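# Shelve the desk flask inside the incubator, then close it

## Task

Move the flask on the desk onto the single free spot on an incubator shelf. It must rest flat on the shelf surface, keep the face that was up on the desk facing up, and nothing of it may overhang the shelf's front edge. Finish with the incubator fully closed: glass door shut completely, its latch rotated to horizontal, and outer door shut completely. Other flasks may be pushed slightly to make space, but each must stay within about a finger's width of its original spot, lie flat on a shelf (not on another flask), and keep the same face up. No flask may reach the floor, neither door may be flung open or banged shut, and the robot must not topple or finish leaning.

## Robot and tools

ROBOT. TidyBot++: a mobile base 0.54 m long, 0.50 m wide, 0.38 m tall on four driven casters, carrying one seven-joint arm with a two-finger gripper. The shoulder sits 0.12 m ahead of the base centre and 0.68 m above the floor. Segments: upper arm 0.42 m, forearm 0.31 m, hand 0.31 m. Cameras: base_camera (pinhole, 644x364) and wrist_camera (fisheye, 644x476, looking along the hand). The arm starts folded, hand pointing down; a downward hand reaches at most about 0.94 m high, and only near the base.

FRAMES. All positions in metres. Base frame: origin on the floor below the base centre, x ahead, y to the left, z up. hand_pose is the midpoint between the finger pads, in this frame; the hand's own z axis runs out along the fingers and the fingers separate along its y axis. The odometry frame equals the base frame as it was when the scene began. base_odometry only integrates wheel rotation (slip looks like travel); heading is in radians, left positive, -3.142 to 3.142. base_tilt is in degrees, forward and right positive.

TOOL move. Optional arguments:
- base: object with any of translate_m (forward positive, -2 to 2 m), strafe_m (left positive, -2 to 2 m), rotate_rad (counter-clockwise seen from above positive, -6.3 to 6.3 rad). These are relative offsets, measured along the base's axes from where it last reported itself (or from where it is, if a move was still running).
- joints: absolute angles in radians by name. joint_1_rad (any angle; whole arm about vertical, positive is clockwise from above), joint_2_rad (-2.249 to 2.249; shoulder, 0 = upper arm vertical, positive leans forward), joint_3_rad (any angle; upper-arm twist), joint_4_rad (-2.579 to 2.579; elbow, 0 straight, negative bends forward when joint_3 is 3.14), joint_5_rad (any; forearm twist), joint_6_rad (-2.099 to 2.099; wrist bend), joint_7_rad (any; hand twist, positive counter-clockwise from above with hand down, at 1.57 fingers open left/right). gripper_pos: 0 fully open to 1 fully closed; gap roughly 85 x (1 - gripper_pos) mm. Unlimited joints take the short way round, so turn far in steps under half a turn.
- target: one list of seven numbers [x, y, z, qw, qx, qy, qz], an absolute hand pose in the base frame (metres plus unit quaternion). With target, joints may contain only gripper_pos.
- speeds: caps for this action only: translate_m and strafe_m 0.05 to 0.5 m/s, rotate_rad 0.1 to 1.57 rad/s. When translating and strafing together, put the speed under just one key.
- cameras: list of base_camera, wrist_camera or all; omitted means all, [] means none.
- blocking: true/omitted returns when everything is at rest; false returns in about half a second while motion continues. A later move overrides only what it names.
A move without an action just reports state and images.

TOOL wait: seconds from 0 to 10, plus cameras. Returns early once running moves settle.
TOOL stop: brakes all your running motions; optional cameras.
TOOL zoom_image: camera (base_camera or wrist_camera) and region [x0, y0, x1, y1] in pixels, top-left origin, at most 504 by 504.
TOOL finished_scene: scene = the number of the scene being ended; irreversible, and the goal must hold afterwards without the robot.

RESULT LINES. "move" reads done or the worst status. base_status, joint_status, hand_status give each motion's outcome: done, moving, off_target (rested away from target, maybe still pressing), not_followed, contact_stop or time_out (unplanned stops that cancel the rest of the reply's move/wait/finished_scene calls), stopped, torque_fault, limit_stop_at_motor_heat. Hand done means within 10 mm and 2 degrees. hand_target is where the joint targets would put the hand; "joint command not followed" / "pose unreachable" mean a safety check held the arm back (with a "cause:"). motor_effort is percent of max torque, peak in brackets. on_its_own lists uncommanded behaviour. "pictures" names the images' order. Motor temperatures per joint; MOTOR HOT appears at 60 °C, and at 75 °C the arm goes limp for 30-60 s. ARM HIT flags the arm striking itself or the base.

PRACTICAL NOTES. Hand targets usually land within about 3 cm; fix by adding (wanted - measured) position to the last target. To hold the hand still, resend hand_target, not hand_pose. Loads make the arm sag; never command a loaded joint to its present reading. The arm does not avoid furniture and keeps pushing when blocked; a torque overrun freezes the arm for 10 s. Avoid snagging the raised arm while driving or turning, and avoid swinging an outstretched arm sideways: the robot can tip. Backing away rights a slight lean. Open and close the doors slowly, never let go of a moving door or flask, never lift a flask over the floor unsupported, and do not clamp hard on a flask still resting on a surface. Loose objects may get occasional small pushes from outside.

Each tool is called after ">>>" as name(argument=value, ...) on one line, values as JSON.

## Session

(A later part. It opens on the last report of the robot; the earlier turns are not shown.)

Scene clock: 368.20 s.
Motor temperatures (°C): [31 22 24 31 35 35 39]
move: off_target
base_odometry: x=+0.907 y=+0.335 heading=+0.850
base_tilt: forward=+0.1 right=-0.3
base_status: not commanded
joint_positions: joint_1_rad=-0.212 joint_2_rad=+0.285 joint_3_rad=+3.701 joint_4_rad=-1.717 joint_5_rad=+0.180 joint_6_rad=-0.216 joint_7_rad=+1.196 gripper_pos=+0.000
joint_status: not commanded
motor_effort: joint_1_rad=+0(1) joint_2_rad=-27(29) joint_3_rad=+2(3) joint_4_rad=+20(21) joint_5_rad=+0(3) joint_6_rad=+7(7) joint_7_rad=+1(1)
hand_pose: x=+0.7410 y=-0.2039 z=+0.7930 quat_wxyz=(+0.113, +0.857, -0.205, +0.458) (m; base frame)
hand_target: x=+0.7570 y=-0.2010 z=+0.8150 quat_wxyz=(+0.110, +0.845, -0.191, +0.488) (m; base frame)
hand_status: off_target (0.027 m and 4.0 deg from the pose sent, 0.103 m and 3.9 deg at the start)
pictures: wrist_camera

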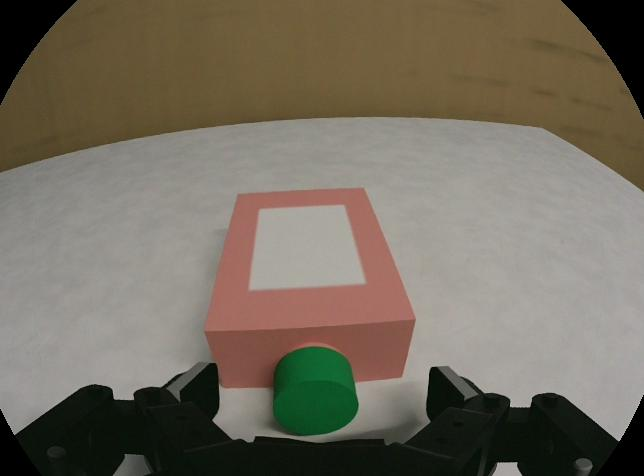

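>>> move(joints={"gripper_pos": 0.75}, cameras=[])

>>> move(joints={"gripper_pos": 0.9}, cameras=["wrist_camera"])

>>> move(target=[0.74, -0.195, 0.90, 0.1104, 0.8447, -0.1911, 0.4877], cameras=["wrist_camera"])

Scene clock: 378.43 s.
Motor temperatures (°C): [31 22 24 31 35 35 39]
move: off_target
base_odometry: x=+0.907 y=+0.335 heading=+0.850
base_tilt: forward=+0.1 right=-0.3
base_status: not commanded
joint_positions: joint_1_rad=-0.212 joint_2_rad=+0.285 joint_3_rad=+3.701 joint_4_rad=-1.716 joint_5_rad=+0.177 joint_6_rad=-0.214 joint_7_rad=+1.197 gripper_pos=+0.683
joint_status: gripper_pos off_target (ended at +0.683, target +0.750)
motor_effort: joint_1_rad=-1(1) joint_2_rad=-28(28) joint_3_rad=+2(3) joint_4_rad=+20(21) joint_5_rad=+1(1) joint_6_rad=+8(8) joint_7_rad=+0(1)
hand_pose: x=+0.7418 y=-0.2037 z=+0.7940 quat_wxyz=(+0.112, +0.857, -0.205, +0.460) (m; base frame)
hand_target: x=+0.7570 y=-0.2010 z=+0.8150 quat_wxyz=(+0.110, +0.845, -0.191, +0.488) (m; base frame)
hand_status: not commanded
pictures: none
No camera images: "cameras" was empty.

Scene clock: 379.00 s.
Motor temperatures (°C): [31 22 24 31 35 35 39]
move: off_target
base_odometry: x=+0.907 y=+0.335 heading=+0.850
base_tilt: forward=+0.0 right=-0.2
base_status: not commanded
joint_positions: joint_1_rad=-0.212 joint_2_rad=+0.285 joint_3_rad=+3.701 joint_4_rad=-1.716 joint_5_rad=+0.177 joint_6_rad=-0.214 joint_7_rad=+1.197 gripper_pos=+0.683
joint_status: gripper_pos off_target (ended at +0.683, target +0.900)
motor_effort: joint_1_rad=+0(1) joint_2_rad=-28(28) joint_3_rad=+2(3) joint_4_rad=+20(20) joint_5_rad=+0(1) joint_6_rad=+7(8) joint_7_rad=+0(1)
hand_pose: x=+0.7418 y=-0.2037 z=+0.7940 quat_wxyz=(+0.112, +0.857, -0.205, +0.460) (m; base frame)
hand_target: x=+0.7570 y=-0.2010 z=+0.8150 quat_wxyz=(+0.110, +0.845, -0.191, +0.488) (m; base frame)
hand_status: not commanded
pictures: wrist_camera

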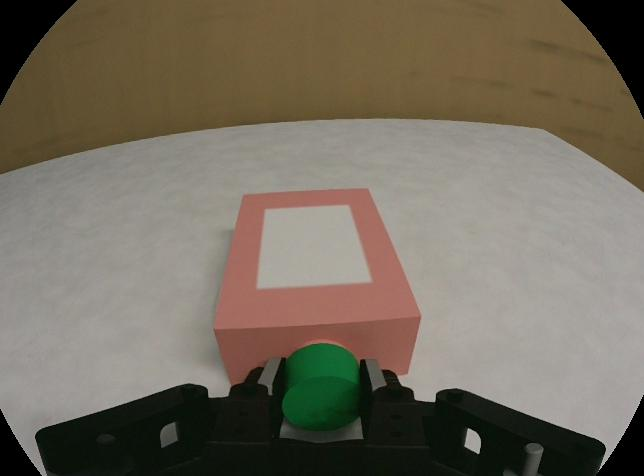

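Scene clock: 380.57 s.
Motor temperatures (°C): [31 22 24 31 35 35 39]
move: off_target
base_odometry: x=+0.907 y=+0.335 heading=+0.850
base_tilt: forward=+0.1 right=-0.3
base_status: not commanded
joint_positions: joint_1_rad=-0.064 joint_2_rad=+0.195 joint_3_rad=+3.477 joint_4_rad=-1.550 joint_5_rad=+0.244 joint_6_rad=-0.380 joint_7_rad=+1.197 gripper_pos=+0.683
joint_status: not commanded
motor_effort: joint_1_rad=+0(1) joint_2_rad=-28(31) joint_3_rad=+1(3) joint_4_rad=+22(23) joint_5_rad=+1(2) joint_6_rad=+8(9) joint_7_rad=+1(1)
hand_pose: x=+0.7507 y=-0.1846 z=+0.8870 quat_wxyz=(+0.096, +0.846, -0.183, +0.491) (m; base frame)
hand_target: x=+0.7400 y=-0.1950 z=+0.9000 quat_wxyz=(+0.110, +0.845, -0.191, +0.488) (m; base frame)
hand_status: off_target (0.020 m and 2.0 deg from the pose sent, 0.106 m and 3.8 deg at the start)
pictures: wrist_camera

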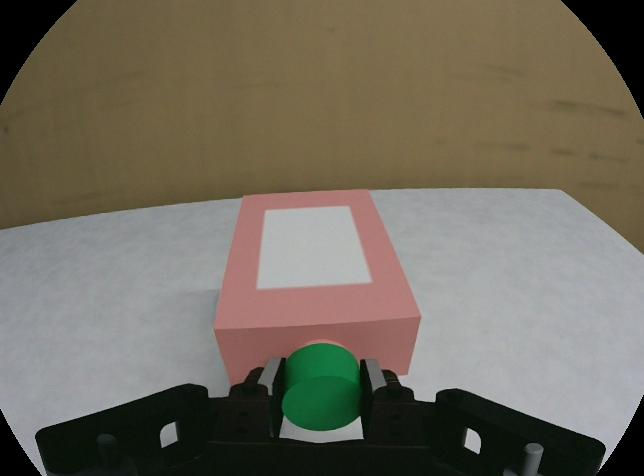

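>>> move(base={"translate_m": -0.7}, cameras=[])

>>> move(base={"rotate_rad": -1.82}, speeds={"rotate_rad": 0.9}, cameras=[])

>>> move(base={"translate_m": 0.3, "strafe_m": -0.45})

Scene clock: 412.20 s.
Motor temperatures (°C): [31 22 23 32 35 35 39]
move: done
base_odometry: x=+0.445 y=-0.191 heading=+0.850
base_tilt: forward=+0.1 right=-0.3
base_status: done
joint_positions: joint_1_rad=-0.061 joint_2_rad=+0.184 joint_3_rad=+3.474 joint_4_rad=-1.549 joint_5_rad=+0.244 joint_6_rad=-0.388 joint_7_rad=+1.197 gripper_pos=+0.683
joint_status: not commanded
motor_effort: joint_1_rad=+0(2) joint_2_rad=-28(32) joint_3_rad=+1(1) joint_4_rad=+22(24) joint_5_rad=+1(2) joint_6_rad=+8(9) joint_7_rad=+1(1)
hand_pose: x=+0.7470 y=-0.1863 z=+0.8928 quat_wxyz=(+0.095, +0.845, -0.186, +0.493) (m; base frame)
hand_target: x=+0.7400 y=-0.1950 z=+0.9000 quat_wxyz=(+0.110, +0.845, -0.191, +0.488) (m; base frame)
hand_status: not commanded
pictures: none
No camera images: "cameras" was empty.

Scene clock: 415.27 s.
Motor temperatures (°C): [31 22 23 32 35 35 39]
move: done
base_odometry: x=+0.445 y=-0.191 heading=-0.970
base_tilt: forward=+0.0 right=-0.2
base_status: done
joint_positions: joint_1_rad=-0.045 joint_2_rad=+0.184 joint_3_rad=+3.462 joint_4_rad=-1.549 joint_5_rad=+0.246 joint_6_rad=-0.388 joint_7_rad=+1.197 gripper_pos=+0.683
joint_status: not commanded
motor_effort: joint_1_rad=+0(4) joint_2_rad=-28(30) joint_3_rad=+0(4) joint_4_rad=+22(23) joint_5_rad=+1(2) joint_6_rad=+8(9) joint_7_rad=+1(1)
hand_pose: x=+0.7463 y=-0.1888 z=+0.8924 quat_wxyz=(+0.096, +0.845, -0.187, +0.492) (m; base frame)
hand_target: x=+0.7400 y=-0.1950 z=+0.9000 quat_wxyz=(+0.110, +0.845, -0.191, +0.488) (m; base frame)
hand_status: not commanded
pictures: none
No camera images: "cameras" was empty.

Scene clock: 417.70 s.
Motor temperatures (°C): [31 22 23 32 35 35 39]
move: done
base_odometry: x=+0.243 y=-0.693 heading=-0.970
base_tilt: forward=+0.0 right=-0.3
base_status: done
joint_positions: joint_1_rad=-0.045 joint_2_rad=+0.186 joint_3_rad=+3.462 joint_4_rad=-1.548 joint_5_rad=+0.246 joint_6_rad=-0.388 joint_7_rad=+1.197 gripper_pos=+0.683
joint_status: not commanded
motor_effort: joint_1_rad=+0(3) joint_2_rad=-28(31) joint_3_rad=+1(3) joint_4_rad=+22(24) joint_5_rad=+1(2) joint_6_rad=+8(9) joint_7_rad=+0(1)
hand_pose: x=+0.7466 y=-0.1893 z=+0.8910 quat_wxyz=(+0.096, +0.845, -0.187, +0.491) (m; base frame)
hand_target: x=+0.7400 y=-0.1950 z=+0.9000 quat_wxyz=(+0.110, +0.845, -0.191, +0.488) (m; base frame)
hand_status: not commanded
pictures: base_camera, wrist_camera

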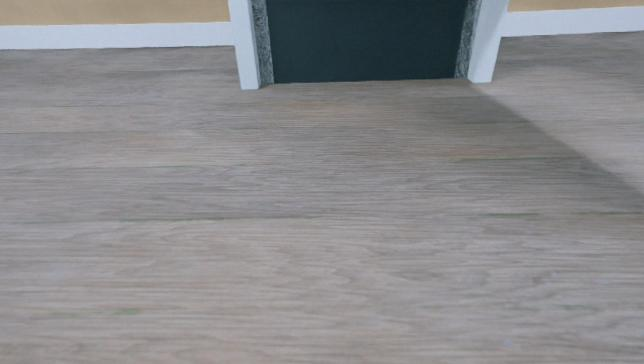

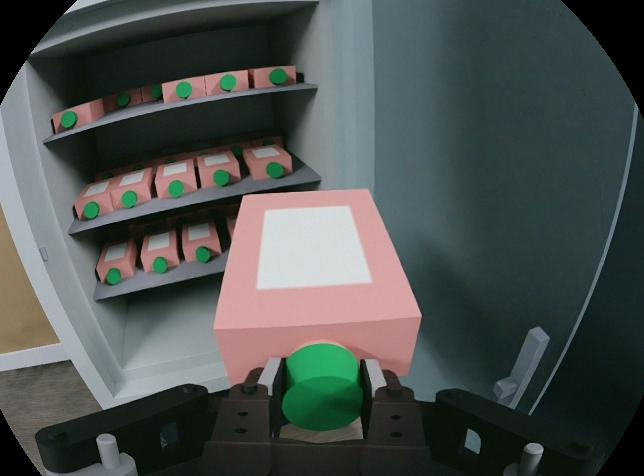

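>>> move(target=[0.66, 0.0, 1.0, 0, 0.881, 0, 0.473], cameras=["wrist_camera"])

Scene clock: 465.60 s.
Motor temperatures (°C): [31 22 23 32 35 35 39]
move: off_target
base_odometry: x=+0.243 y=-0.693 heading=-0.970
base_tilt: forward=+0.1 right=-0.3
base_status: not commanded
joint_positions: joint_1_rad=-0.032 joint_2_rad=-0.052 joint_3_rad=+3.176 joint_4_rad=-1.422 joint_5_rad=+0.069 joint_6_rad=-0.761 joint_7_rad=+1.496 gripper_pos=+0.683
joint_status: not commanded
motor_effort: joint_1_rad=+0(2) joint_2_rad=-20(30) joint_3_rad=-1(2) joint_4_rad=+22(24) joint_5_rad=+0(2) joint_6_rad=+8(9) joint_7_rad=+1(1)
hand_pose: x=+0.6694 y=-0.0151 z=+0.9995 quat_wxyz=(+0.014, +0.874, -0.024, +0.485) (m; base frame)
hand_target: x=+0.6600 y=+0.0000 z=+1.0000 quat_wxyz=(+0.000, +0.881, +0.000, +0.473) (m; base frame)
hand_status: off_target (0.018 m and 3.5 deg from the pose sent, 0.235 m and 24.6 deg at the start)
pictures: wrist_camera

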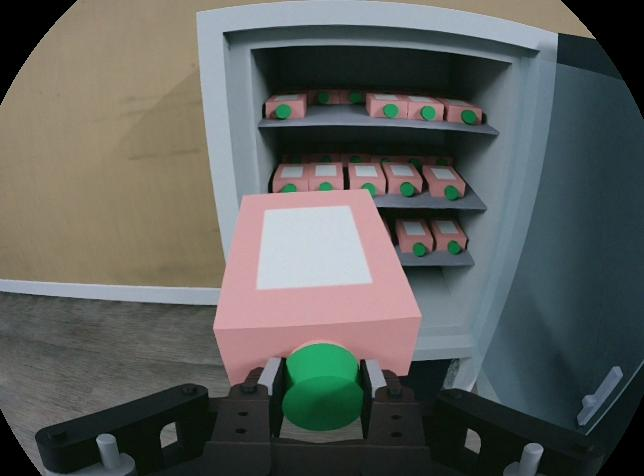

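>>> zoom_image(camera="wrist_camera", region=[230, 40, 530, 280])

Scaled by 1.680.

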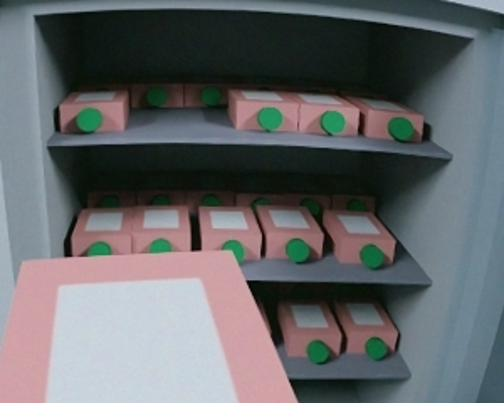

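>>> move(base={"rotate_rad": 0.042, "strafe_m": -0.08}, target=[0.66, -0.06, 1.04, 0, 0.888, 0, 0.459], cameras=["wrist_camera"])

>>> move(base={"translate_m": 0.2}, speeds={"translate_m": 0.25}, cameras=["wrist_camera"])

Scene clock: 535.13 s.
Motor temperatures (°C): [31 22 23 32 35 35 39]
move: off_target
base_odometry: x=+0.177 y=-0.738 heading=-0.927
base_tilt: forward=+0.1 right=-0.3
base_status: done
joint_positions: joint_1_rad=+0.078 joint_2_rad=-0.007 joint_3_rad=+3.270 joint_4_rad=-1.210 joint_5_rad=-0.127 joint_6_rad=-0.970 joint_7_rad=+1.722 gripper_pos=+0.683
joint_status: not commanded
motor_effort: joint_1_rad=+0(4) joint_2_rad=-21(21) joint_3_rad=-2(4) joint_4_rad=+21(23) joint_5_rad=-1(2) joint_6_rad=+8(9) joint_7_rad=+1(1)
hand_pose: x=+0.6622 y=-0.0795 z=+1.0412 quat_wxyz=(+0.020, +0.883, -0.032, +0.469) (m; base frame)
hand_target: x=+0.6600 y=-0.0600 z=+1.0400 quat_wxyz=(+0.000, +0.888, +0.000, +0.459) (m; base frame)
hand_status: off_target (0.020 m and 4.5 deg from the pose sent, 0.061 m and 4.6 deg at the start)
pictures: wrist_camera

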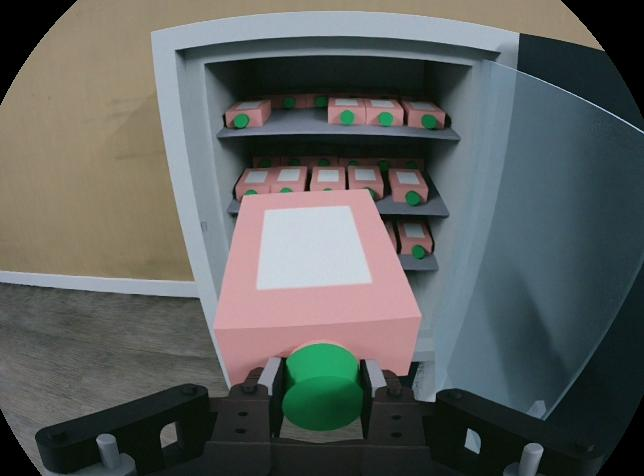

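Scene clock: 536.70 s.
Motor temperatures (°C): [31 22 23 32 35 35 39]
move: done
base_odometry: x=+0.297 y=-0.898 heading=-0.927
base_tilt: forward=+0.1 right=-0.3
base_status: done
joint_positions: joint_1_rad=+0.078 joint_2_rad=+0.013 joint_3_rad=+3.270 joint_4_rad=-1.208 joint_5_rad=-0.129 joint_6_rad=-0.974 joint_7_rad=+1.723 gripper_pos=+0.683
joint_status: not commanded
motor_effort: joint_1_rad=+0(1) joint_2_rad=-22(25) joint_3_rad=-1(2) joint_4_rad=+21(22) joint_5_rad=-1(1) joint_6_rad=+8(9) joint_7_rad=+0(1)
hand_pose: x=+0.6684 y=-0.0793 z=+1.0306 quat_wxyz=(+0.019, +0.888, -0.032, +0.459) (m; base frame)
hand_target: x=+0.6600 y=-0.0600 z=+1.0400 quat_wxyz=(+0.000, +0.888, +0.000, +0.459) (m; base frame)
hand_status: not commanded
pictures: wrist_camera

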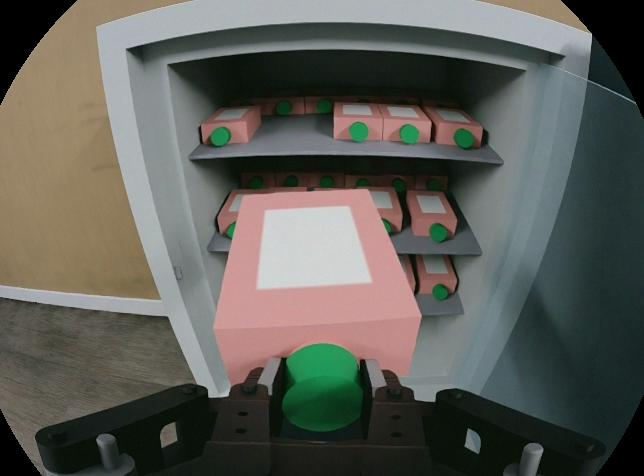

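>>> zoom_image(camera="wrist_camera", region=[160, 60, 520, 180])

>>> zoom_image(camera="wrist_camera", region=[190, 90, 360, 170])

>>> zoom_image(camera="wrist_camera", region=[320, 80, 510, 260])

Scaled by 1.400.

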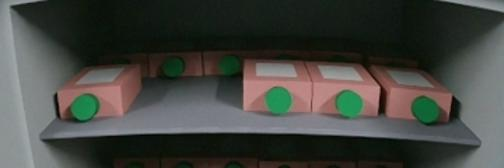

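Scaled by 2.965.

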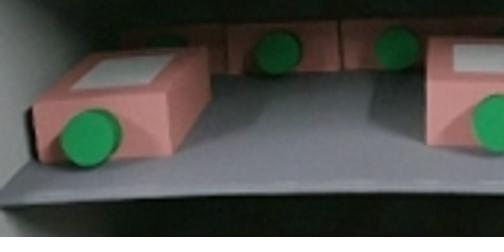

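Scaled by 2.653.

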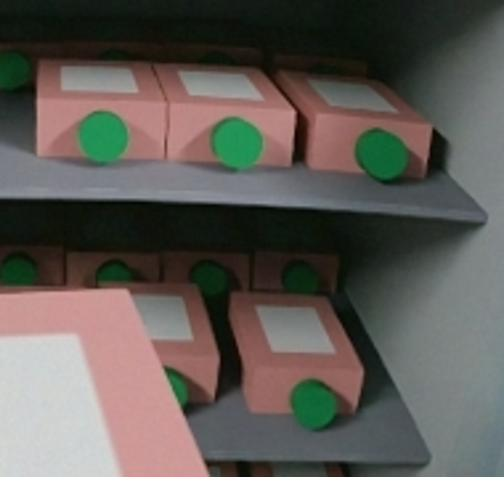

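>>> move(base={"rotate_rad": -0.12, "strafe_m": 0.151, "translate_m": 0.018}, cameras=[])

>>> move(base={"translate_m": 0.25}, speeds={"translate_m": 0.25}, cameras=["wrist_camera"])

>>> zoom_image(camera="wrist_camera", region=[100, 60, 540, 340])

Scene clock: 632.23 s.
Motor temperatures (°C): [31 22 23 32 35 34 39]
move: done
base_odometry: x=+0.429 y=-0.822 heading=-1.048
base_tilt: forward=+0.0 right=-0.3
base_status: done
joint_positions: joint_1_rad=+0.076 joint_2_rad=+0.013 joint_3_rad=+3.270 joint_4_rad=-1.208 joint_5_rad=-0.141 joint_6_rad=-0.974 joint_7_rad=+1.724 gripper_pos=+0.683
joint_status: not commanded
motor_effort: joint_1_rad=-1(4) joint_2_rad=-21(23) joint_3_rad=-1(5) joint_4_rad=+21(22) joint_5_rad=-1(3) joint_6_rad=+8(9) joint_7_rad=+1(1)
hand_pose: x=+0.6690 y=-0.0750 z=+1.0308 quat_wxyz=(+0.013, +0.887, -0.031, +0.460) (m; base frame)
hand_target: x=+0.6600 y=-0.0600 z=+1.0400 quat_wxyz=(+0.000, +0.888, +0.000, +0.459) (m; base frame)
hand_status: not commanded
pictures: none
No camera images: "cameras" was empty.

Scene clock: 634.03 s.
Motor temperatures (°C): [31 22 23 32 35 34 39]
move: done
base_odometry: x=+0.554 y=-1.039 heading=-1.048
base_tilt: forward=+0.0 right=-0.3
base_status: done
joint_positions: joint_1_rad=+0.076 joint_2_rad=+0.015 joint_3_rad=+3.270 joint_4_rad=-1.208 joint_5_rad=-0.141 joint_6_rad=-0.975 joint_7_rad=+1.724 gripper_pos=+0.683
joint_status: not commanded
motor_effort: joint_1_rad=+0(2) joint_2_rad=-22(25) joint_3_rad=-1(2) joint_4_rad=+21(22) joint_5_rad=-1(1) joint_6_rad=+8(9) joint_7_rad=+0(1)
hand_pose: x=+0.6696 y=-0.0750 z=+1.0296 quat_wxyz=(+0.013, +0.888, -0.031, +0.459) (m; base frame)
hand_target: x=+0.6600 y=-0.0600 z=+1.0400 quat_wxyz=(+0.000, +0.888, +0.000, +0.459) (m; base frame)
hand_status: not commanded
pictures: wrist_camera

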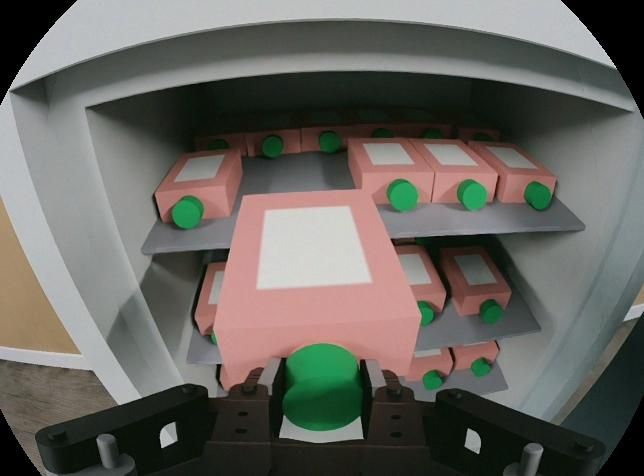

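Scaled by 1.145.

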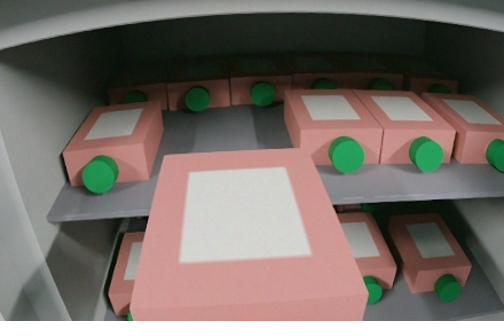

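>>> move(target=[0.66, -0.05, 1.027, 0, 0.888, 0, 0.459], cameras=[])

>>> move(base={"translate_m": 0.15}, speeds={"translate_m": 0.2}, cameras=["wrist_camera"])

Scene clock: 653.50 s.
Motor temperatures (°C): [31 22 23 32 35 34 39]
move: off_target
base_odometry: x=+0.554 y=-1.039 heading=-1.048
base_tilt: forward=+0.1 right=-0.2
base_status: not commanded
joint_positions: joint_1_rad=+0.067 joint_2_rad=+0.008 joint_3_rad=+3.270 joint_4_rad=-1.248 joint_5_rad=-0.141 joint_6_rad=-0.975 joint_7_rad=+1.724 gripper_pos=+0.683
joint_status: not commanded
motor_effort: joint_1_rad=+0(2) joint_2_rad=-21(23) joint_3_rad=-1(1) joint_4_rad=+21(22) joint_5_rad=-1(2) joint_6_rad=+8(8) joint_7_rad=+0(1)
hand_pose: x=+0.6647 y=-0.0693 z=+1.0116 quat_wxyz=(+0.008, +0.895, -0.029, +0.444) (m; base frame)
hand_target: x=+0.6600 y=-0.0500 z=+1.0270 quat_wxyz=(+0.000, +0.888, +0.000, +0.459) (m; base frame)
hand_status: off_target (0.025 m and 3.9 deg from the pose sent, 0.027 m and 3.8 deg at the start)
pictures: none
No camera images: "cameras" was empty.

Scene clock: 654.97 s.
Motor temperatures (°C): [31 22 23 32 35 34 39]
move: done
base_odometry: x=+0.629 y=-1.169 heading=-1.048
base_tilt: forward=+0.0 right=-0.3
base_status: done
joint_positions: joint_1_rad=+0.067 joint_2_rad=-0.001 joint_3_rad=+3.270 joint_4_rad=-1.248 joint_5_rad=-0.141 joint_6_rad=-0.975 joint_7_rad=+1.724 gripper_pos=+0.683
joint_status: not commanded
motor_effort: joint_1_rad=+0(1) joint_2_rad=-21(24) joint_3_rad=-1(2) joint_4_rad=+21(22) joint_5_rad=-1(2) joint_6_rad=+8(9) joint_7_rad=+0(1)
hand_pose: x=+0.6618 y=-0.0691 z=+1.0163 quat_wxyz=(+0.008, +0.894, -0.029, +0.448) (m; base frame)
hand_target: x=+0.6600 y=-0.0500 z=+1.0270 quat_wxyz=(+0.000, +0.888, +0.000, +0.459) (m; base frame)
hand_status: not commanded
pictures: wrist_camera

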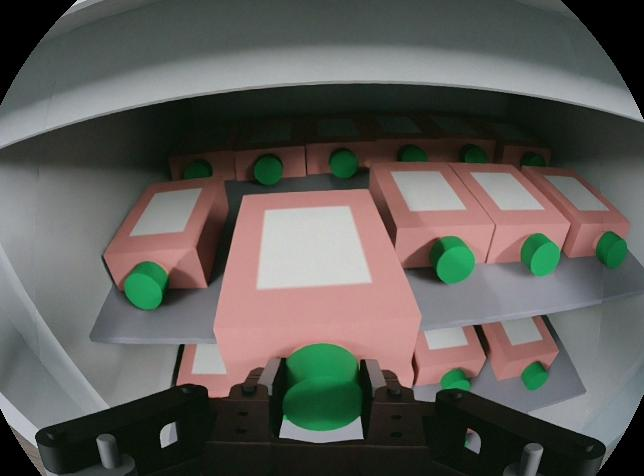

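>>> move(base={"translate_m": 0.05}, speeds={"translate_m": 0.1}, cameras=[])

>>> move(target=[0.66, -0.047, 1.012, 0, 0.8746, 0, 0.4848], cameras=["wrist_camera"])

Scene clock: 715.67 s.
Motor temperatures (°C): [31 22 23 32 35 34 39]
move: done
base_odometry: x=+0.654 y=-1.212 heading=-1.047
base_tilt: forward=+0.1 right=-0.3
base_status: done
joint_positions: joint_1_rad=+0.067 joint_2_rad=-0.002 joint_3_rad=+3.270 joint_4_rad=-1.248 joint_5_rad=-0.141 joint_6_rad=-0.975 joint_7_rad=+1.724 gripper_pos=+0.683
joint_status: not commanded
motor_effort: joint_1_rad=+0(1) joint_2_rad=-21(25) joint_3_rad=+0(2) joint_4_rad=+21(22) joint_5_rad=-1(1) joint_6_rad=+8(8) joint_7_rad=+1(1)
hand_pose: x=+0.6613 y=-0.0691 z=+1.0172 quat_wxyz=(+0.008, +0.893, -0.029, +0.449) (m; base frame)
hand_target: x=+0.6600 y=-0.0500 z=+1.0270 quat_wxyz=(+0.000, +0.888, +0.000, +0.459) (m; base frame)
hand_status: not commanded
pictures: none
No camera images: "cameras" was empty.

Scene clock: 716.70 s.
Motor temperatures (°C): [31 22 23 32 35 34 39]
move: off_target
base_odometry: x=+0.654 y=-1.212 heading=-1.047
base_tilt: forward=+0.1 right=-0.3
base_status: not commanded
joint_positions: joint_1_rad=+0.043 joint_2_rad=-0.033 joint_3_rad=+3.270 joint_4_rad=-1.386 joint_5_rad=-0.141 joint_6_rad=-0.871 joint_7_rad=+1.724 gripper_pos=+0.683
joint_status: not commanded
motor_effort: joint_1_rad=+0(1) joint_2_rad=-20(21) joint_3_rad=-1(2) joint_4_rad=+22(23) joint_5_rad=-1(1) joint_6_rad=+8(8) joint_7_rad=+1(1)
hand_pose: x=+0.6582 y=-0.0591 z=+0.9832 quat_wxyz=(+0.002, +0.894, -0.026, +0.447) (m; base frame)
hand_target: x=+0.6600 y=-0.0470 z=+1.0120 quat_wxyz=(+0.000, +0.875, +0.000, +0.485) (m; base frame)
hand_status: off_target (0.031 m and 5.7 deg from the pose sent, 0.023 m and 5.8 deg at the start)
pictures: wrist_camera

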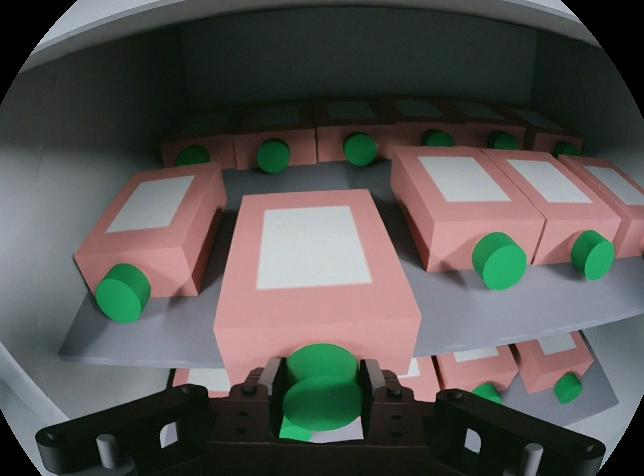

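>>> move(target=[0.66, -0.047, 1.012, 0, 0.857, 0, 0.515], cameras=["wrist_camera"])

Scene clock: 722.40 s.
Motor temperatures (°C): [31 22 23 32 35 34 39]
move: off_target
base_odometry: x=+0.654 y=-1.212 heading=-1.047
base_tilt: forward=+0.1 right=-0.4
base_status: not commanded
joint_positions: joint_1_rad=+0.014 joint_2_rad=-0.070 joint_3_rad=+3.278 joint_4_rad=-1.479 joint_5_rad=-0.141 joint_6_rad=-0.745 joint_7_rad=+1.738 gripper_pos=+0.683
joint_status: not commanded
motor_effort: joint_1_rad=+0(1) joint_2_rad=-19(21) joint_3_rad=+0(1) joint_4_rad=+22(23) joint_5_rad=+0(1) joint_6_rad=+8(9) joint_7_rad=+0(1)
hand_pose: x=+0.6592 y=-0.0532 z=+0.9832 quat_wxyz=(+0.005, +0.878, -0.018, +0.478) (m; base frame)
hand_target: x=+0.6600 y=-0.0470 z=+1.0120 quat_wxyz=(+0.000, +0.857, +0.000, +0.515) (m; base frame)
hand_status: off_target (0.029 m and 5.3 deg from the pose sent, 0.031 m and 9.4 deg at the start)
pictures: wrist_camera

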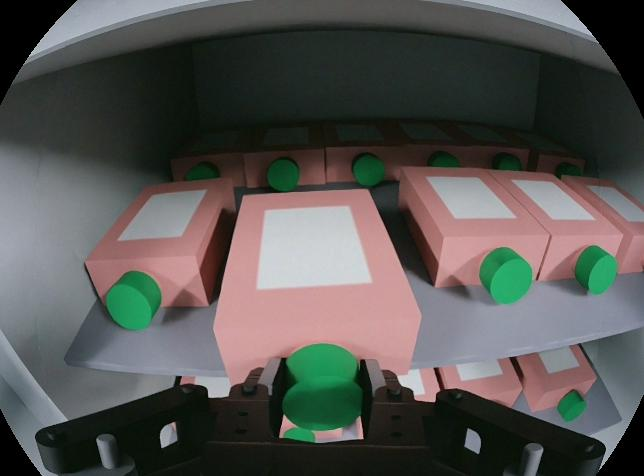

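>>> move(target=[0.66, -0.060, 1.008, 0, 0.857, 0, 0.515], cameras=["wrist_camera"])

Scene clock: 726.57 s.
Motor temperatures (°C): [31 22 23 32 35 34 39]
move: off_target
base_odometry: x=+0.654 y=-1.212 heading=-1.047
base_tilt: forward=+0.1 right=-0.3
base_status: not commanded
joint_positions: joint_1_rad=+0.013 joint_2_rad=-0.070 joint_3_rad=+3.321 joint_4_rad=-1.488 joint_5_rad=-0.193 joint_6_rad=-0.741 joint_7_rad=+1.810 gripper_pos=+0.683
joint_status: not commanded
motor_effort: joint_1_rad=+0(1) joint_2_rad=-19(19) joint_3_rad=-1(2) joint_4_rad=+22(23) joint_5_rad=-1(2) joint_6_rad=+8(8) joint_7_rad=+1(1)
hand_pose: x=+0.6583 y=-0.0659 z=+0.9808 quat_wxyz=(+0.006, +0.878, -0.014, +0.479) (m; base frame)
hand_target: x=+0.6600 y=-0.0600 z=+1.0080 quat_wxyz=(+0.000, +0.857, +0.000, +0.515) (m; base frame)
hand_status: off_target (0.028 m and 5.1 deg from the pose sent, 0.026 m and 5.3 deg at the start)
pictures: wrist_camera

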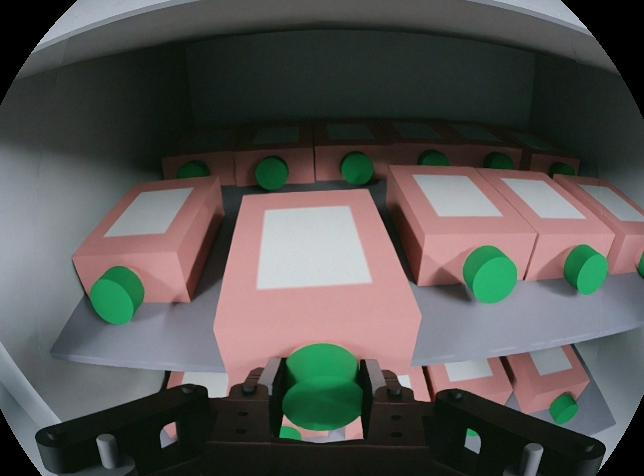

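>>> move(target=[0.66, -0.060, 1.001, 0, 0.857, 0, 0.515], cameras=[])

>>> move(target=[0.66, -0.060, 0.995, 0, 0.857, 0, 0.515], cameras=["wrist_camera"])

Scene clock: 733.67 s.
Motor temperatures (°C): [31 22 23 32 35 34 39]
move: off_target
base_odometry: x=+0.654 y=-1.212 heading=-1.047
base_tilt: forward=+0.1 right=-0.2
base_status: not commanded
joint_positions: joint_1_rad=+0.013 joint_2_rad=-0.073 joint_3_rad=+3.321 joint_4_rad=-1.515 joint_5_rad=-0.195 joint_6_rad=-0.716 joint_7_rad=+1.816 gripper_pos=+0.683
joint_status: not commanded
motor_effort: joint_1_rad=+0(1) joint_2_rad=-19(20) joint_3_rad=-1(2) joint_4_rad=+22(24) joint_5_rad=-1(2) joint_6_rad=+8(9) joint_7_rad=+0(1)
hand_pose: x=+0.6581 y=-0.0665 z=+0.9732 quat_wxyz=(+0.007, +0.878, -0.014, +0.479) (m; base frame)
hand_target: x=+0.6600 y=-0.0600 z=+1.0010 quat_wxyz=(+0.000, +0.857, +0.000, +0.515) (m; base frame)
hand_status: off_target (0.029 m and 5.1 deg from the pose sent, 0.021 m and 5.1 deg at the start)
pictures: none
No camera images: "cameras" was empty.

Scene clock: 734.27 s.
Motor temperatures (°C): [31 22 23 32 35 34 39]
move: off_target
base_odometry: x=+0.654 y=-1.212 heading=-1.047
base_tilt: forward=+0.1 right=-0.4
base_status: not commanded
joint_positions: joint_1_rad=+0.010 joint_2_rad=-0.076 joint_3_rad=+3.323 joint_4_rad=-1.535 joint_5_rad=-0.198 joint_6_rad=-0.695 joint_7_rad=+1.822 gripper_pos=+0.683
joint_status: not commanded
motor_effort: joint_1_rad=+0(1) joint_2_rad=-19(19) joint_3_rad=+0(2) joint_4_rad=+21(23) joint_5_rad=-1(1) joint_6_rad=+8(8) joint_7_rad=+0(1)
hand_pose: x=+0.6584 y=-0.0665 z=+0.9693 quat_wxyz=(+0.008, +0.877, -0.013, +0.481) (m; base frame)
hand_target: x=+0.6600 y=-0.0600 z=+0.9950 quat_wxyz=(+0.000, +0.857, +0.000, +0.515) (m; base frame)
hand_status: off_target (0.027 m and 4.8 deg from the pose sent, 0.023 m and 5.1 deg at the start)
pictures: wrist_camera

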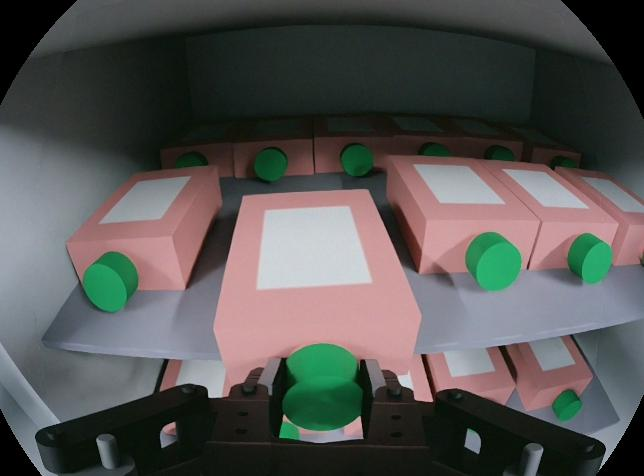

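>>> zoom_image(camera="wrist_camera", region=[200, 140, 560, 400])

Scaled by 1.400.

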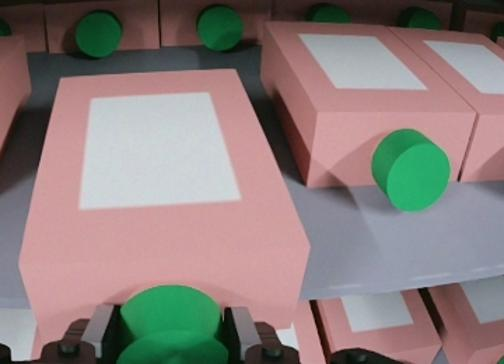

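>>> move(target=[0.66, -0.060, 0.989, 0, 0.857, 0, 0.515], cameras=["wrist_camera"])

>>> move(target=[0.66, -0.060, 0.984, 0, 0.857, 0, 0.515], cameras=["wrist_camera"])

Scene clock: 746.17 s.
Motor temperatures (°C): [31 22 23 31 35 34 39]
move: off_target
base_odometry: x=+0.654 y=-1.212 heading=-1.047
base_tilt: forward=+0.0 right=-0.3
base_status: not commanded
joint_positions: joint_1_rad=+0.006 joint_2_rad=-0.082 joint_3_rad=+3.326 joint_4_rad=-1.551 joint_5_rad=-0.204 joint_6_rad=-0.673 joint_7_rad=+1.829 gripper_pos=+0.683
joint_status: not commanded
motor_effort: joint_1_rad=+0(1) joint_2_rad=-18(19) joint_3_rad=-1(2) joint_4_rad=+22(22) joint_5_rad=-1(2) joint_6_rad=+8(9) joint_7_rad=+0(1)
hand_pose: x=+0.6584 y=-0.0666 z=+0.9687 quat_wxyz=(+0.008, +0.874, -0.013, +0.486) (m; base frame)
hand_target: x=+0.6600 y=-0.0600 z=+0.9890 quat_wxyz=(+0.000, +0.857, +0.000, +0.515) (m; base frame)
hand_status: off_target (0.021 m and 4.2 deg from the pose sent, 0.021 m and 4.8 deg at the start)
pictures: wrist_camera

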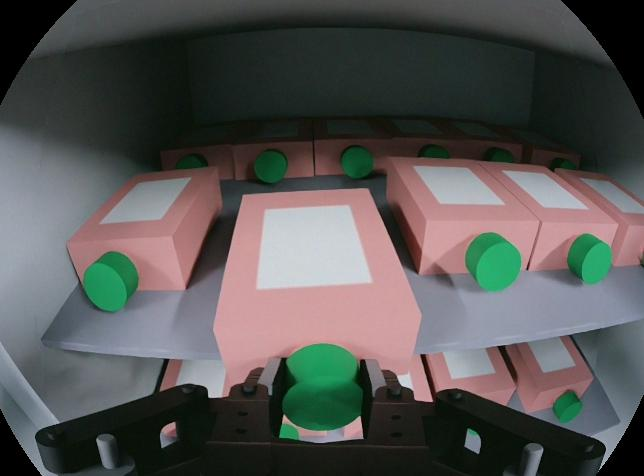

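Scene clock: 746.73 s.
Motor temperatures (°C): [31 22 23 31 35 34 39]
move: off_target
base_odometry: x=+0.654 y=-1.212 heading=-1.047
base_tilt: forward=+0.1 right=-0.3
base_status: not commanded
joint_positions: joint_1_rad=+0.003 joint_2_rad=-0.087 joint_3_rad=+3.329 joint_4_rad=-1.565 joint_5_rad=-0.210 joint_6_rad=-0.655 joint_7_rad=+1.836 gripper_pos=+0.683
joint_status: not commanded
motor_effort: joint_1_rad=-1(1) joint_2_rad=-17(18) joint_3_rad=-1(2) joint_4_rad=+21(21) joint_5_rad=-1(2) joint_6_rad=+7(7) joint_7_rad=+0(1)
hand_pose: x=+0.6582 y=-0.0666 z=+0.9681 quat_wxyz=(+0.008, +0.872, -0.013, +0.490) (m; base frame)
hand_target: x=+0.6600 y=-0.0600 z=+0.9840 quat_wxyz=(+0.000, +0.857, +0.000, +0.515) (m; base frame)
hand_status: off_target (0.017 m and 3.7 deg from the pose sent, 0.017 m and 4.2 deg at the start)
pictures: wrist_camera

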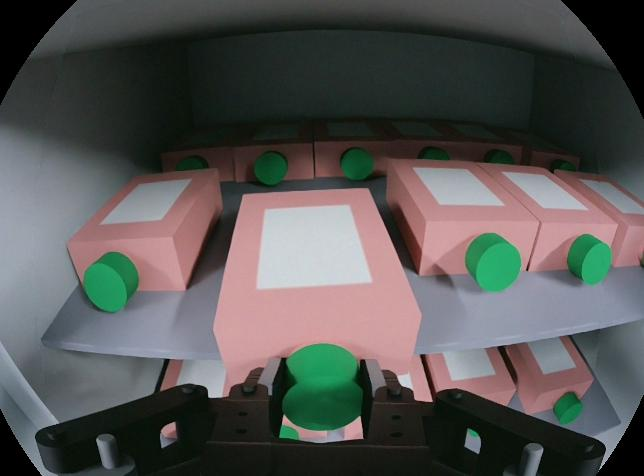

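>>> move(joints={"gripper_pos": 0.6}, cameras=[])

>>> move(joints={"gripper_pos": 0.3}, cameras=["wrist_camera"])

>>> move(target=[0.657, -0.06, 0.99, 0, 0.819, 0, 0.574], cameras=["wrist_camera"])

Scene clock: 765.83 s.
Motor temperatures (°C): [31 22 23 31 35 34 39]
move: done
base_odometry: x=+0.654 y=-1.212 heading=-1.047
base_tilt: forward=+0.0 right=-0.3
base_status: not commanded
joint_positions: joint_1_rad=+0.003 joint_2_rad=-0.087 joint_3_rad=+3.329 joint_4_rad=-1.566 joint_5_rad=-0.210 joint_6_rad=-0.655 joint_7_rad=+1.836 gripper_pos=+0.600
joint_status: all done
motor_effort: joint_1_rad=+0(1) joint_2_rad=-18(18) joint_3_rad=-2(2) joint_4_rad=+21(22) joint_5_rad=-1(1) joint_6_rad=+7(8) joint_7_rad=+1(1)
hand_pose: x=+0.6581 y=-0.0665 z=+0.9675 quat_wxyz=(+0.008, +0.872, -0.013, +0.490) (m; base frame)
hand_target: x=+0.6600 y=-0.0600 z=+0.9840 quat_wxyz=(+0.000, +0.857, +0.000, +0.515) (m; base frame)
hand_status: not commanded
pictures: none
No camera images: "cameras" was empty.

Scene clock: 766.53 s.
Motor temperatures (°C): [31 22 23 31 35 34 39]
move: done
base_odometry: x=+0.654 y=-1.212 heading=-1.047
base_tilt: forward=+0.0 right=-0.3
base_status: not commanded
joint_positions: joint_1_rad=+0.003 joint_2_rad=-0.087 joint_3_rad=+3.329 joint_4_rad=-1.566 joint_5_rad=-0.210 joint_6_rad=-0.655 joint_7_rad=+1.836 gripper_pos=+0.300
joint_status: all done
motor_effort: joint_1_rad=-1(1) joint_2_rad=-18(18) joint_3_rad=+0(2) joint_4_rad=+21(22) joint_5_rad=-1(1) joint_6_rad=+8(8) joint_7_rad=+0(1)
hand_pose: x=+0.6581 y=-0.0665 z=+0.9675 quat_wxyz=(+0.008, +0.872, -0.013, +0.490) (m; base frame)
hand_target: x=+0.6600 y=-0.0600 z=+0.9840 quat_wxyz=(+0.000, +0.857, +0.000, +0.515) (m; base frame)
hand_status: not commanded
pictures: wrist_camera

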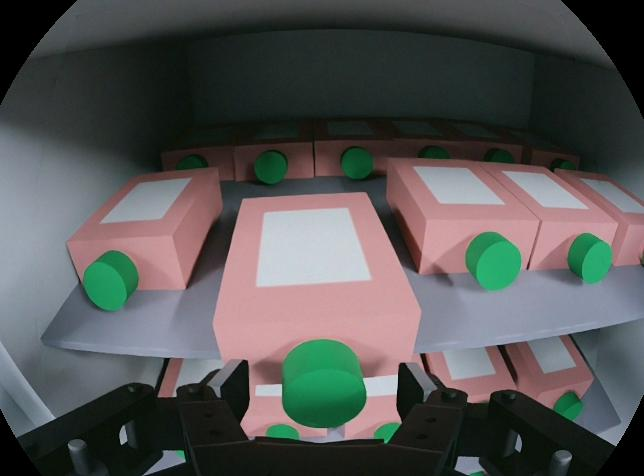

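Scene clock: 768.00 s.
Motor temperatures (°C): [31 22 23 31 35 34 39]
move: off_target
base_odometry: x=+0.654 y=-1.212 heading=-1.047
base_tilt: forward=+0.1 right=-0.4
base_status: not commanded
joint_positions: joint_1_rad=-0.189 joint_2_rad=-0.149 joint_3_rad=+3.481 joint_4_rad=-1.722 joint_5_rad=-0.261 joint_6_rad=-0.426 joint_7_rad=+1.913 gripper_pos=+0.300
joint_status: not commanded
motor_effort: joint_1_rad=-1(1) joint_2_rad=-16(18) joint_3_rad=-1(2) joint_4_rad=+21(22) joint_5_rad=-1(2) joint_6_rad=+8(8) joint_7_rad=+0(1)
hand_pose: x=+0.6576 y=-0.0587 z=+0.9699 quat_wxyz=(+0.003, +0.838, -0.003, +0.546) (m; base frame)
hand_target: x=+0.6570 y=-0.0600 z=+0.9900 quat_wxyz=(+0.000, +0.819, +0.000, +0.574) (m; base frame)
hand_status: off_target (0.020 m and 3.9 deg from the pose sent, 0.023 m and 11.5 deg at the start)
pictures: wrist_camera

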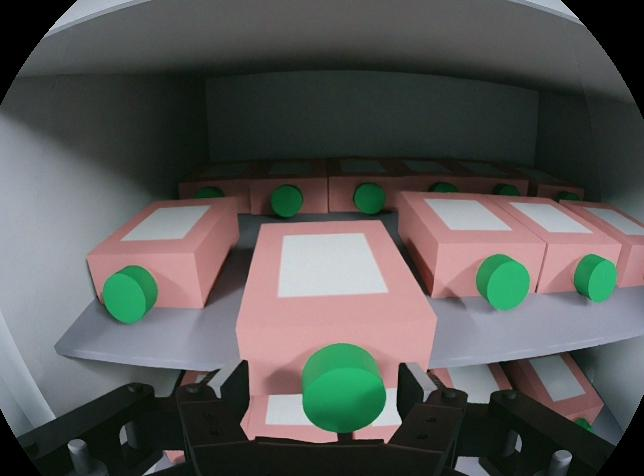

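>>> move(target=[0.660, -0.068, 0.99, 0, 0.7716, 0, 0.6361], cameras=["wrist_camera"])

Scene clock: 773.47 s.
Motor temperatures (°C): [31 22 23 31 35 34 39]
move: off_target
base_odometry: x=+0.654 y=-1.212 heading=-1.047
base_tilt: forward=+0.1 right=-0.3
base_status: not commanded
joint_positions: joint_1_rad=-0.669 joint_2_rad=-0.241 joint_3_rad=+3.858 joint_4_rad=-1.887 joint_5_rad=-0.061 joint_6_rad=-0.115 joint_7_rad=+1.812 gripper_pos=+0.300
joint_status: not commanded
motor_effort: joint_1_rad=-1(1) joint_2_rad=-9(15) joint_3_rad=-4(5) joint_4_rad=+22(22) joint_5_rad=+0(1) joint_6_rad=+8(9) joint_7_rad=+0(1)
hand_pose: x=+0.6618 y=-0.0584 z=+0.9765 quat_wxyz=(+0.001, +0.787, +0.012, +0.616) (m; base frame)
hand_target: x=+0.6600 y=-0.0680 z=+0.9900 quat_wxyz=(+0.000, +0.772, +0.000, +0.636) (m; base frame)
hand_status: off_target (0.017 m and 3.2 deg from the pose sent, 0.022 m and 12.8 deg at the start)
pictures: wrist_camera

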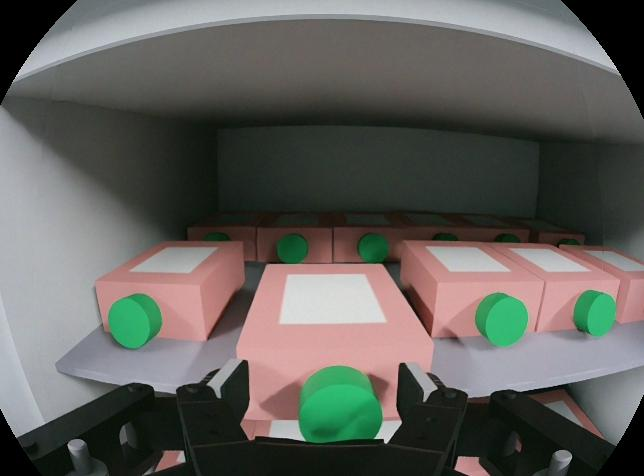

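>>> move(target=[0.657, -0.078, 0.987, 0, 0.7716, 0, 0.6361], cameras=["wrist_camera"])

Scene clock: 780.30 s.
Motor temperatures (°C): [31 22 23 31 35 34 39]
move: off_target
base_odometry: x=+0.654 y=-1.212 heading=-1.047
base_tilt: forward=+0.0 right=-0.3
base_status: not commanded
joint_positions: joint_1_rad=-0.722 joint_2_rad=-0.266 joint_3_rad=+3.918 joint_4_rad=-1.897 joint_5_rad=-0.035 joint_6_rad=-0.109 joint_7_rad=+1.812 gripper_pos=+0.300
joint_status: not commanded
motor_effort: joint_1_rad=+0(2) joint_2_rad=-7(9) joint_3_rad=-5(6) joint_4_rad=+21(22) joint_5_rad=+0(1) joint_6_rad=+9(9) joint_7_rad=+0(1)
hand_pose: x=+0.6583 y=-0.0685 z=+0.9752 quat_wxyz=(+0.000, +0.786, +0.011, +0.618) (m; base frame)
hand_target: x=+0.6570 y=-0.0780 z=+0.9870 quat_wxyz=(+0.000, +0.772, +0.000, +0.636) (m; base frame)
hand_status: off_target (0.015 m and 2.9 deg from the pose sent, 0.023 m and 3.2 deg at the start)
pictures: wrist_camera

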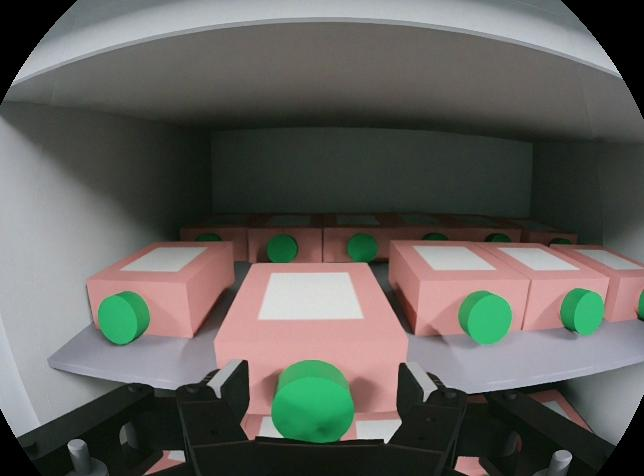

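>>> move(joints={"gripper_pos": 0.75}, cameras=[])

>>> move(base={"translate_m": 0.05}, speeds={"translate_m": 0.08}, cameras=["wrist_camera"])

Scene clock: 786.30 s.
Motor temperatures (°C): [31 22 23 31 35 34 39]
move: off_target
base_odometry: x=+0.654 y=-1.212 heading=-1.047
base_tilt: forward=+0.1 right=-0.3
base_status: not commanded
joint_positions: joint_1_rad=-0.723 joint_2_rad=-0.266 joint_3_rad=+3.918 joint_4_rad=-1.897 joint_5_rad=-0.035 joint_6_rad=-0.108 joint_7_rad=+1.812 gripper_pos=+0.686
joint_status: gripper_pos off_target (ended at +0.686, target +0.750)
motor_effort: joint_1_rad=+0(1) joint_2_rad=-7(7) joint_3_rad=-4(5) joint_4_rad=+21(22) joint_5_rad=+0(1) joint_6_rad=+8(9) joint_7_rad=+1(1)
hand_pose: x=+0.6583 y=-0.0686 z=+0.9755 quat_wxyz=(+0.000, +0.786, +0.011, +0.618) (m; base frame)
hand_target: x=+0.6570 y=-0.0780 z=+0.9870 quat_wxyz=(+0.000, +0.772, +0.000, +0.636) (m; base frame)
hand_status: not commanded
pictures: none
No camera images: "cameras" was empty.

Scene clock: 787.43 s.
Motor temperatures (°C): [31 22 23 31 35 34 39]
move: done
base_odometry: x=+0.679 y=-1.255 heading=-1.047
base_tilt: forward=+0.1 right=-0.3
base_status: done
joint_positions: joint_1_rad=-0.723 joint_2_rad=-0.272 joint_3_rad=+3.918 joint_4_rad=-1.901 joint_5_rad=-0.034 joint_6_rad=-0.107 joint_7_rad=+1.812 gripper_pos=+0.686
joint_status: not commanded
motor_effort: joint_1_rad=-1(2) joint_2_rad=-8(9) joint_3_rad=-4(5) joint_4_rad=+22(23) joint_5_rad=-1(1) joint_6_rad=+9(9) joint_7_rad=+1(1)
hand_pose: x=+0.6567 y=-0.0692 z=+0.9756 quat_wxyz=(-0.001, +0.785, +0.010, +0.619) (m; base frame)
hand_target: x=+0.6570 y=-0.0780 z=+0.9870 quat_wxyz=(+0.000, +0.772, +0.000, +0.636) (m; base frame)
hand_status: not commanded
pictures: wrist_camera

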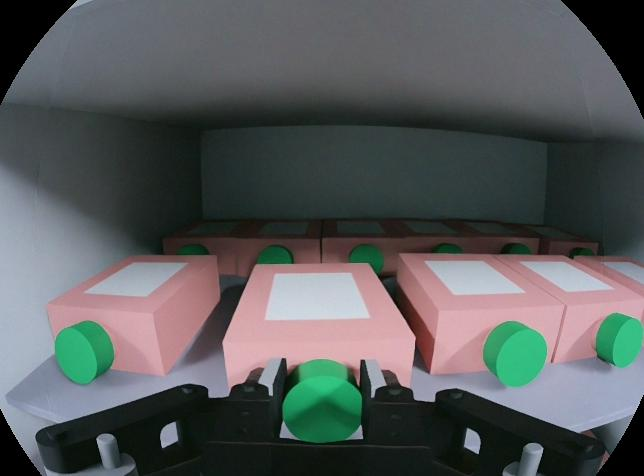

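>>> move(base={"translate_m": 0.022}, speeds={"translate_m": 0.06}, cameras=["wrist_camera"])

>>> zoom_image(camera="wrist_camera", region=[160, 220, 600, 476])

Scene clock: 816.47 s.
Motor temperatures (°C): [31 21 23 31 35 34 39]
move: done
base_odometry: x=+0.690 y=-1.274 heading=-1.047
base_tilt: forward=+0.1 right=-0.3
base_status: done
joint_positions: joint_1_rad=-0.723 joint_2_rad=-0.274 joint_3_rad=+3.918 joint_4_rad=-1.903 joint_5_rad=-0.034 joint_6_rad=-0.106 joint_7_rad=+1.812 gripper_pos=+0.686
joint_status: not commanded
motor_effort: joint_1_rad=-1(2) joint_2_rad=-7(10) joint_3_rad=-5(6) joint_4_rad=+22(22) joint_5_rad=+0(1) joint_6_rad=+9(9) joint_7_rad=+0(1)
hand_pose: x=+0.6562 y=-0.0694 z=+0.9755 quat_wxyz=(-0.002, +0.785, +0.010, +0.619) (m; base frame)
hand_target: x=+0.6570 y=-0.0780 z=+0.9870 quat_wxyz=(+0.000, +0.772, +0.000, +0.636) (m; base frame)
hand_status: not commanded
pictures: wrist_camera

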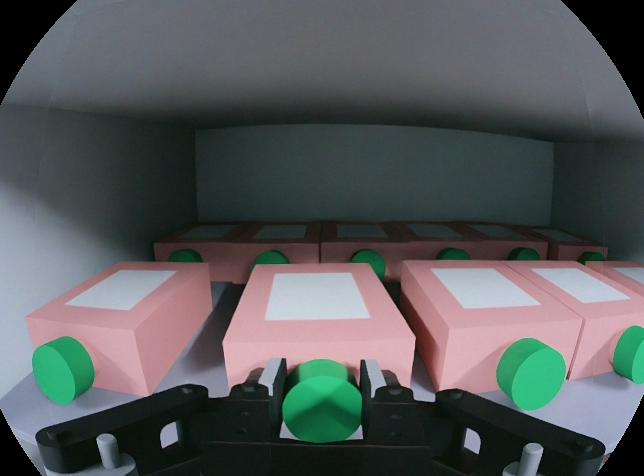

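Scaled by 1.145.

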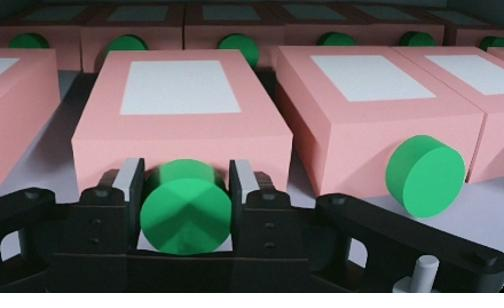

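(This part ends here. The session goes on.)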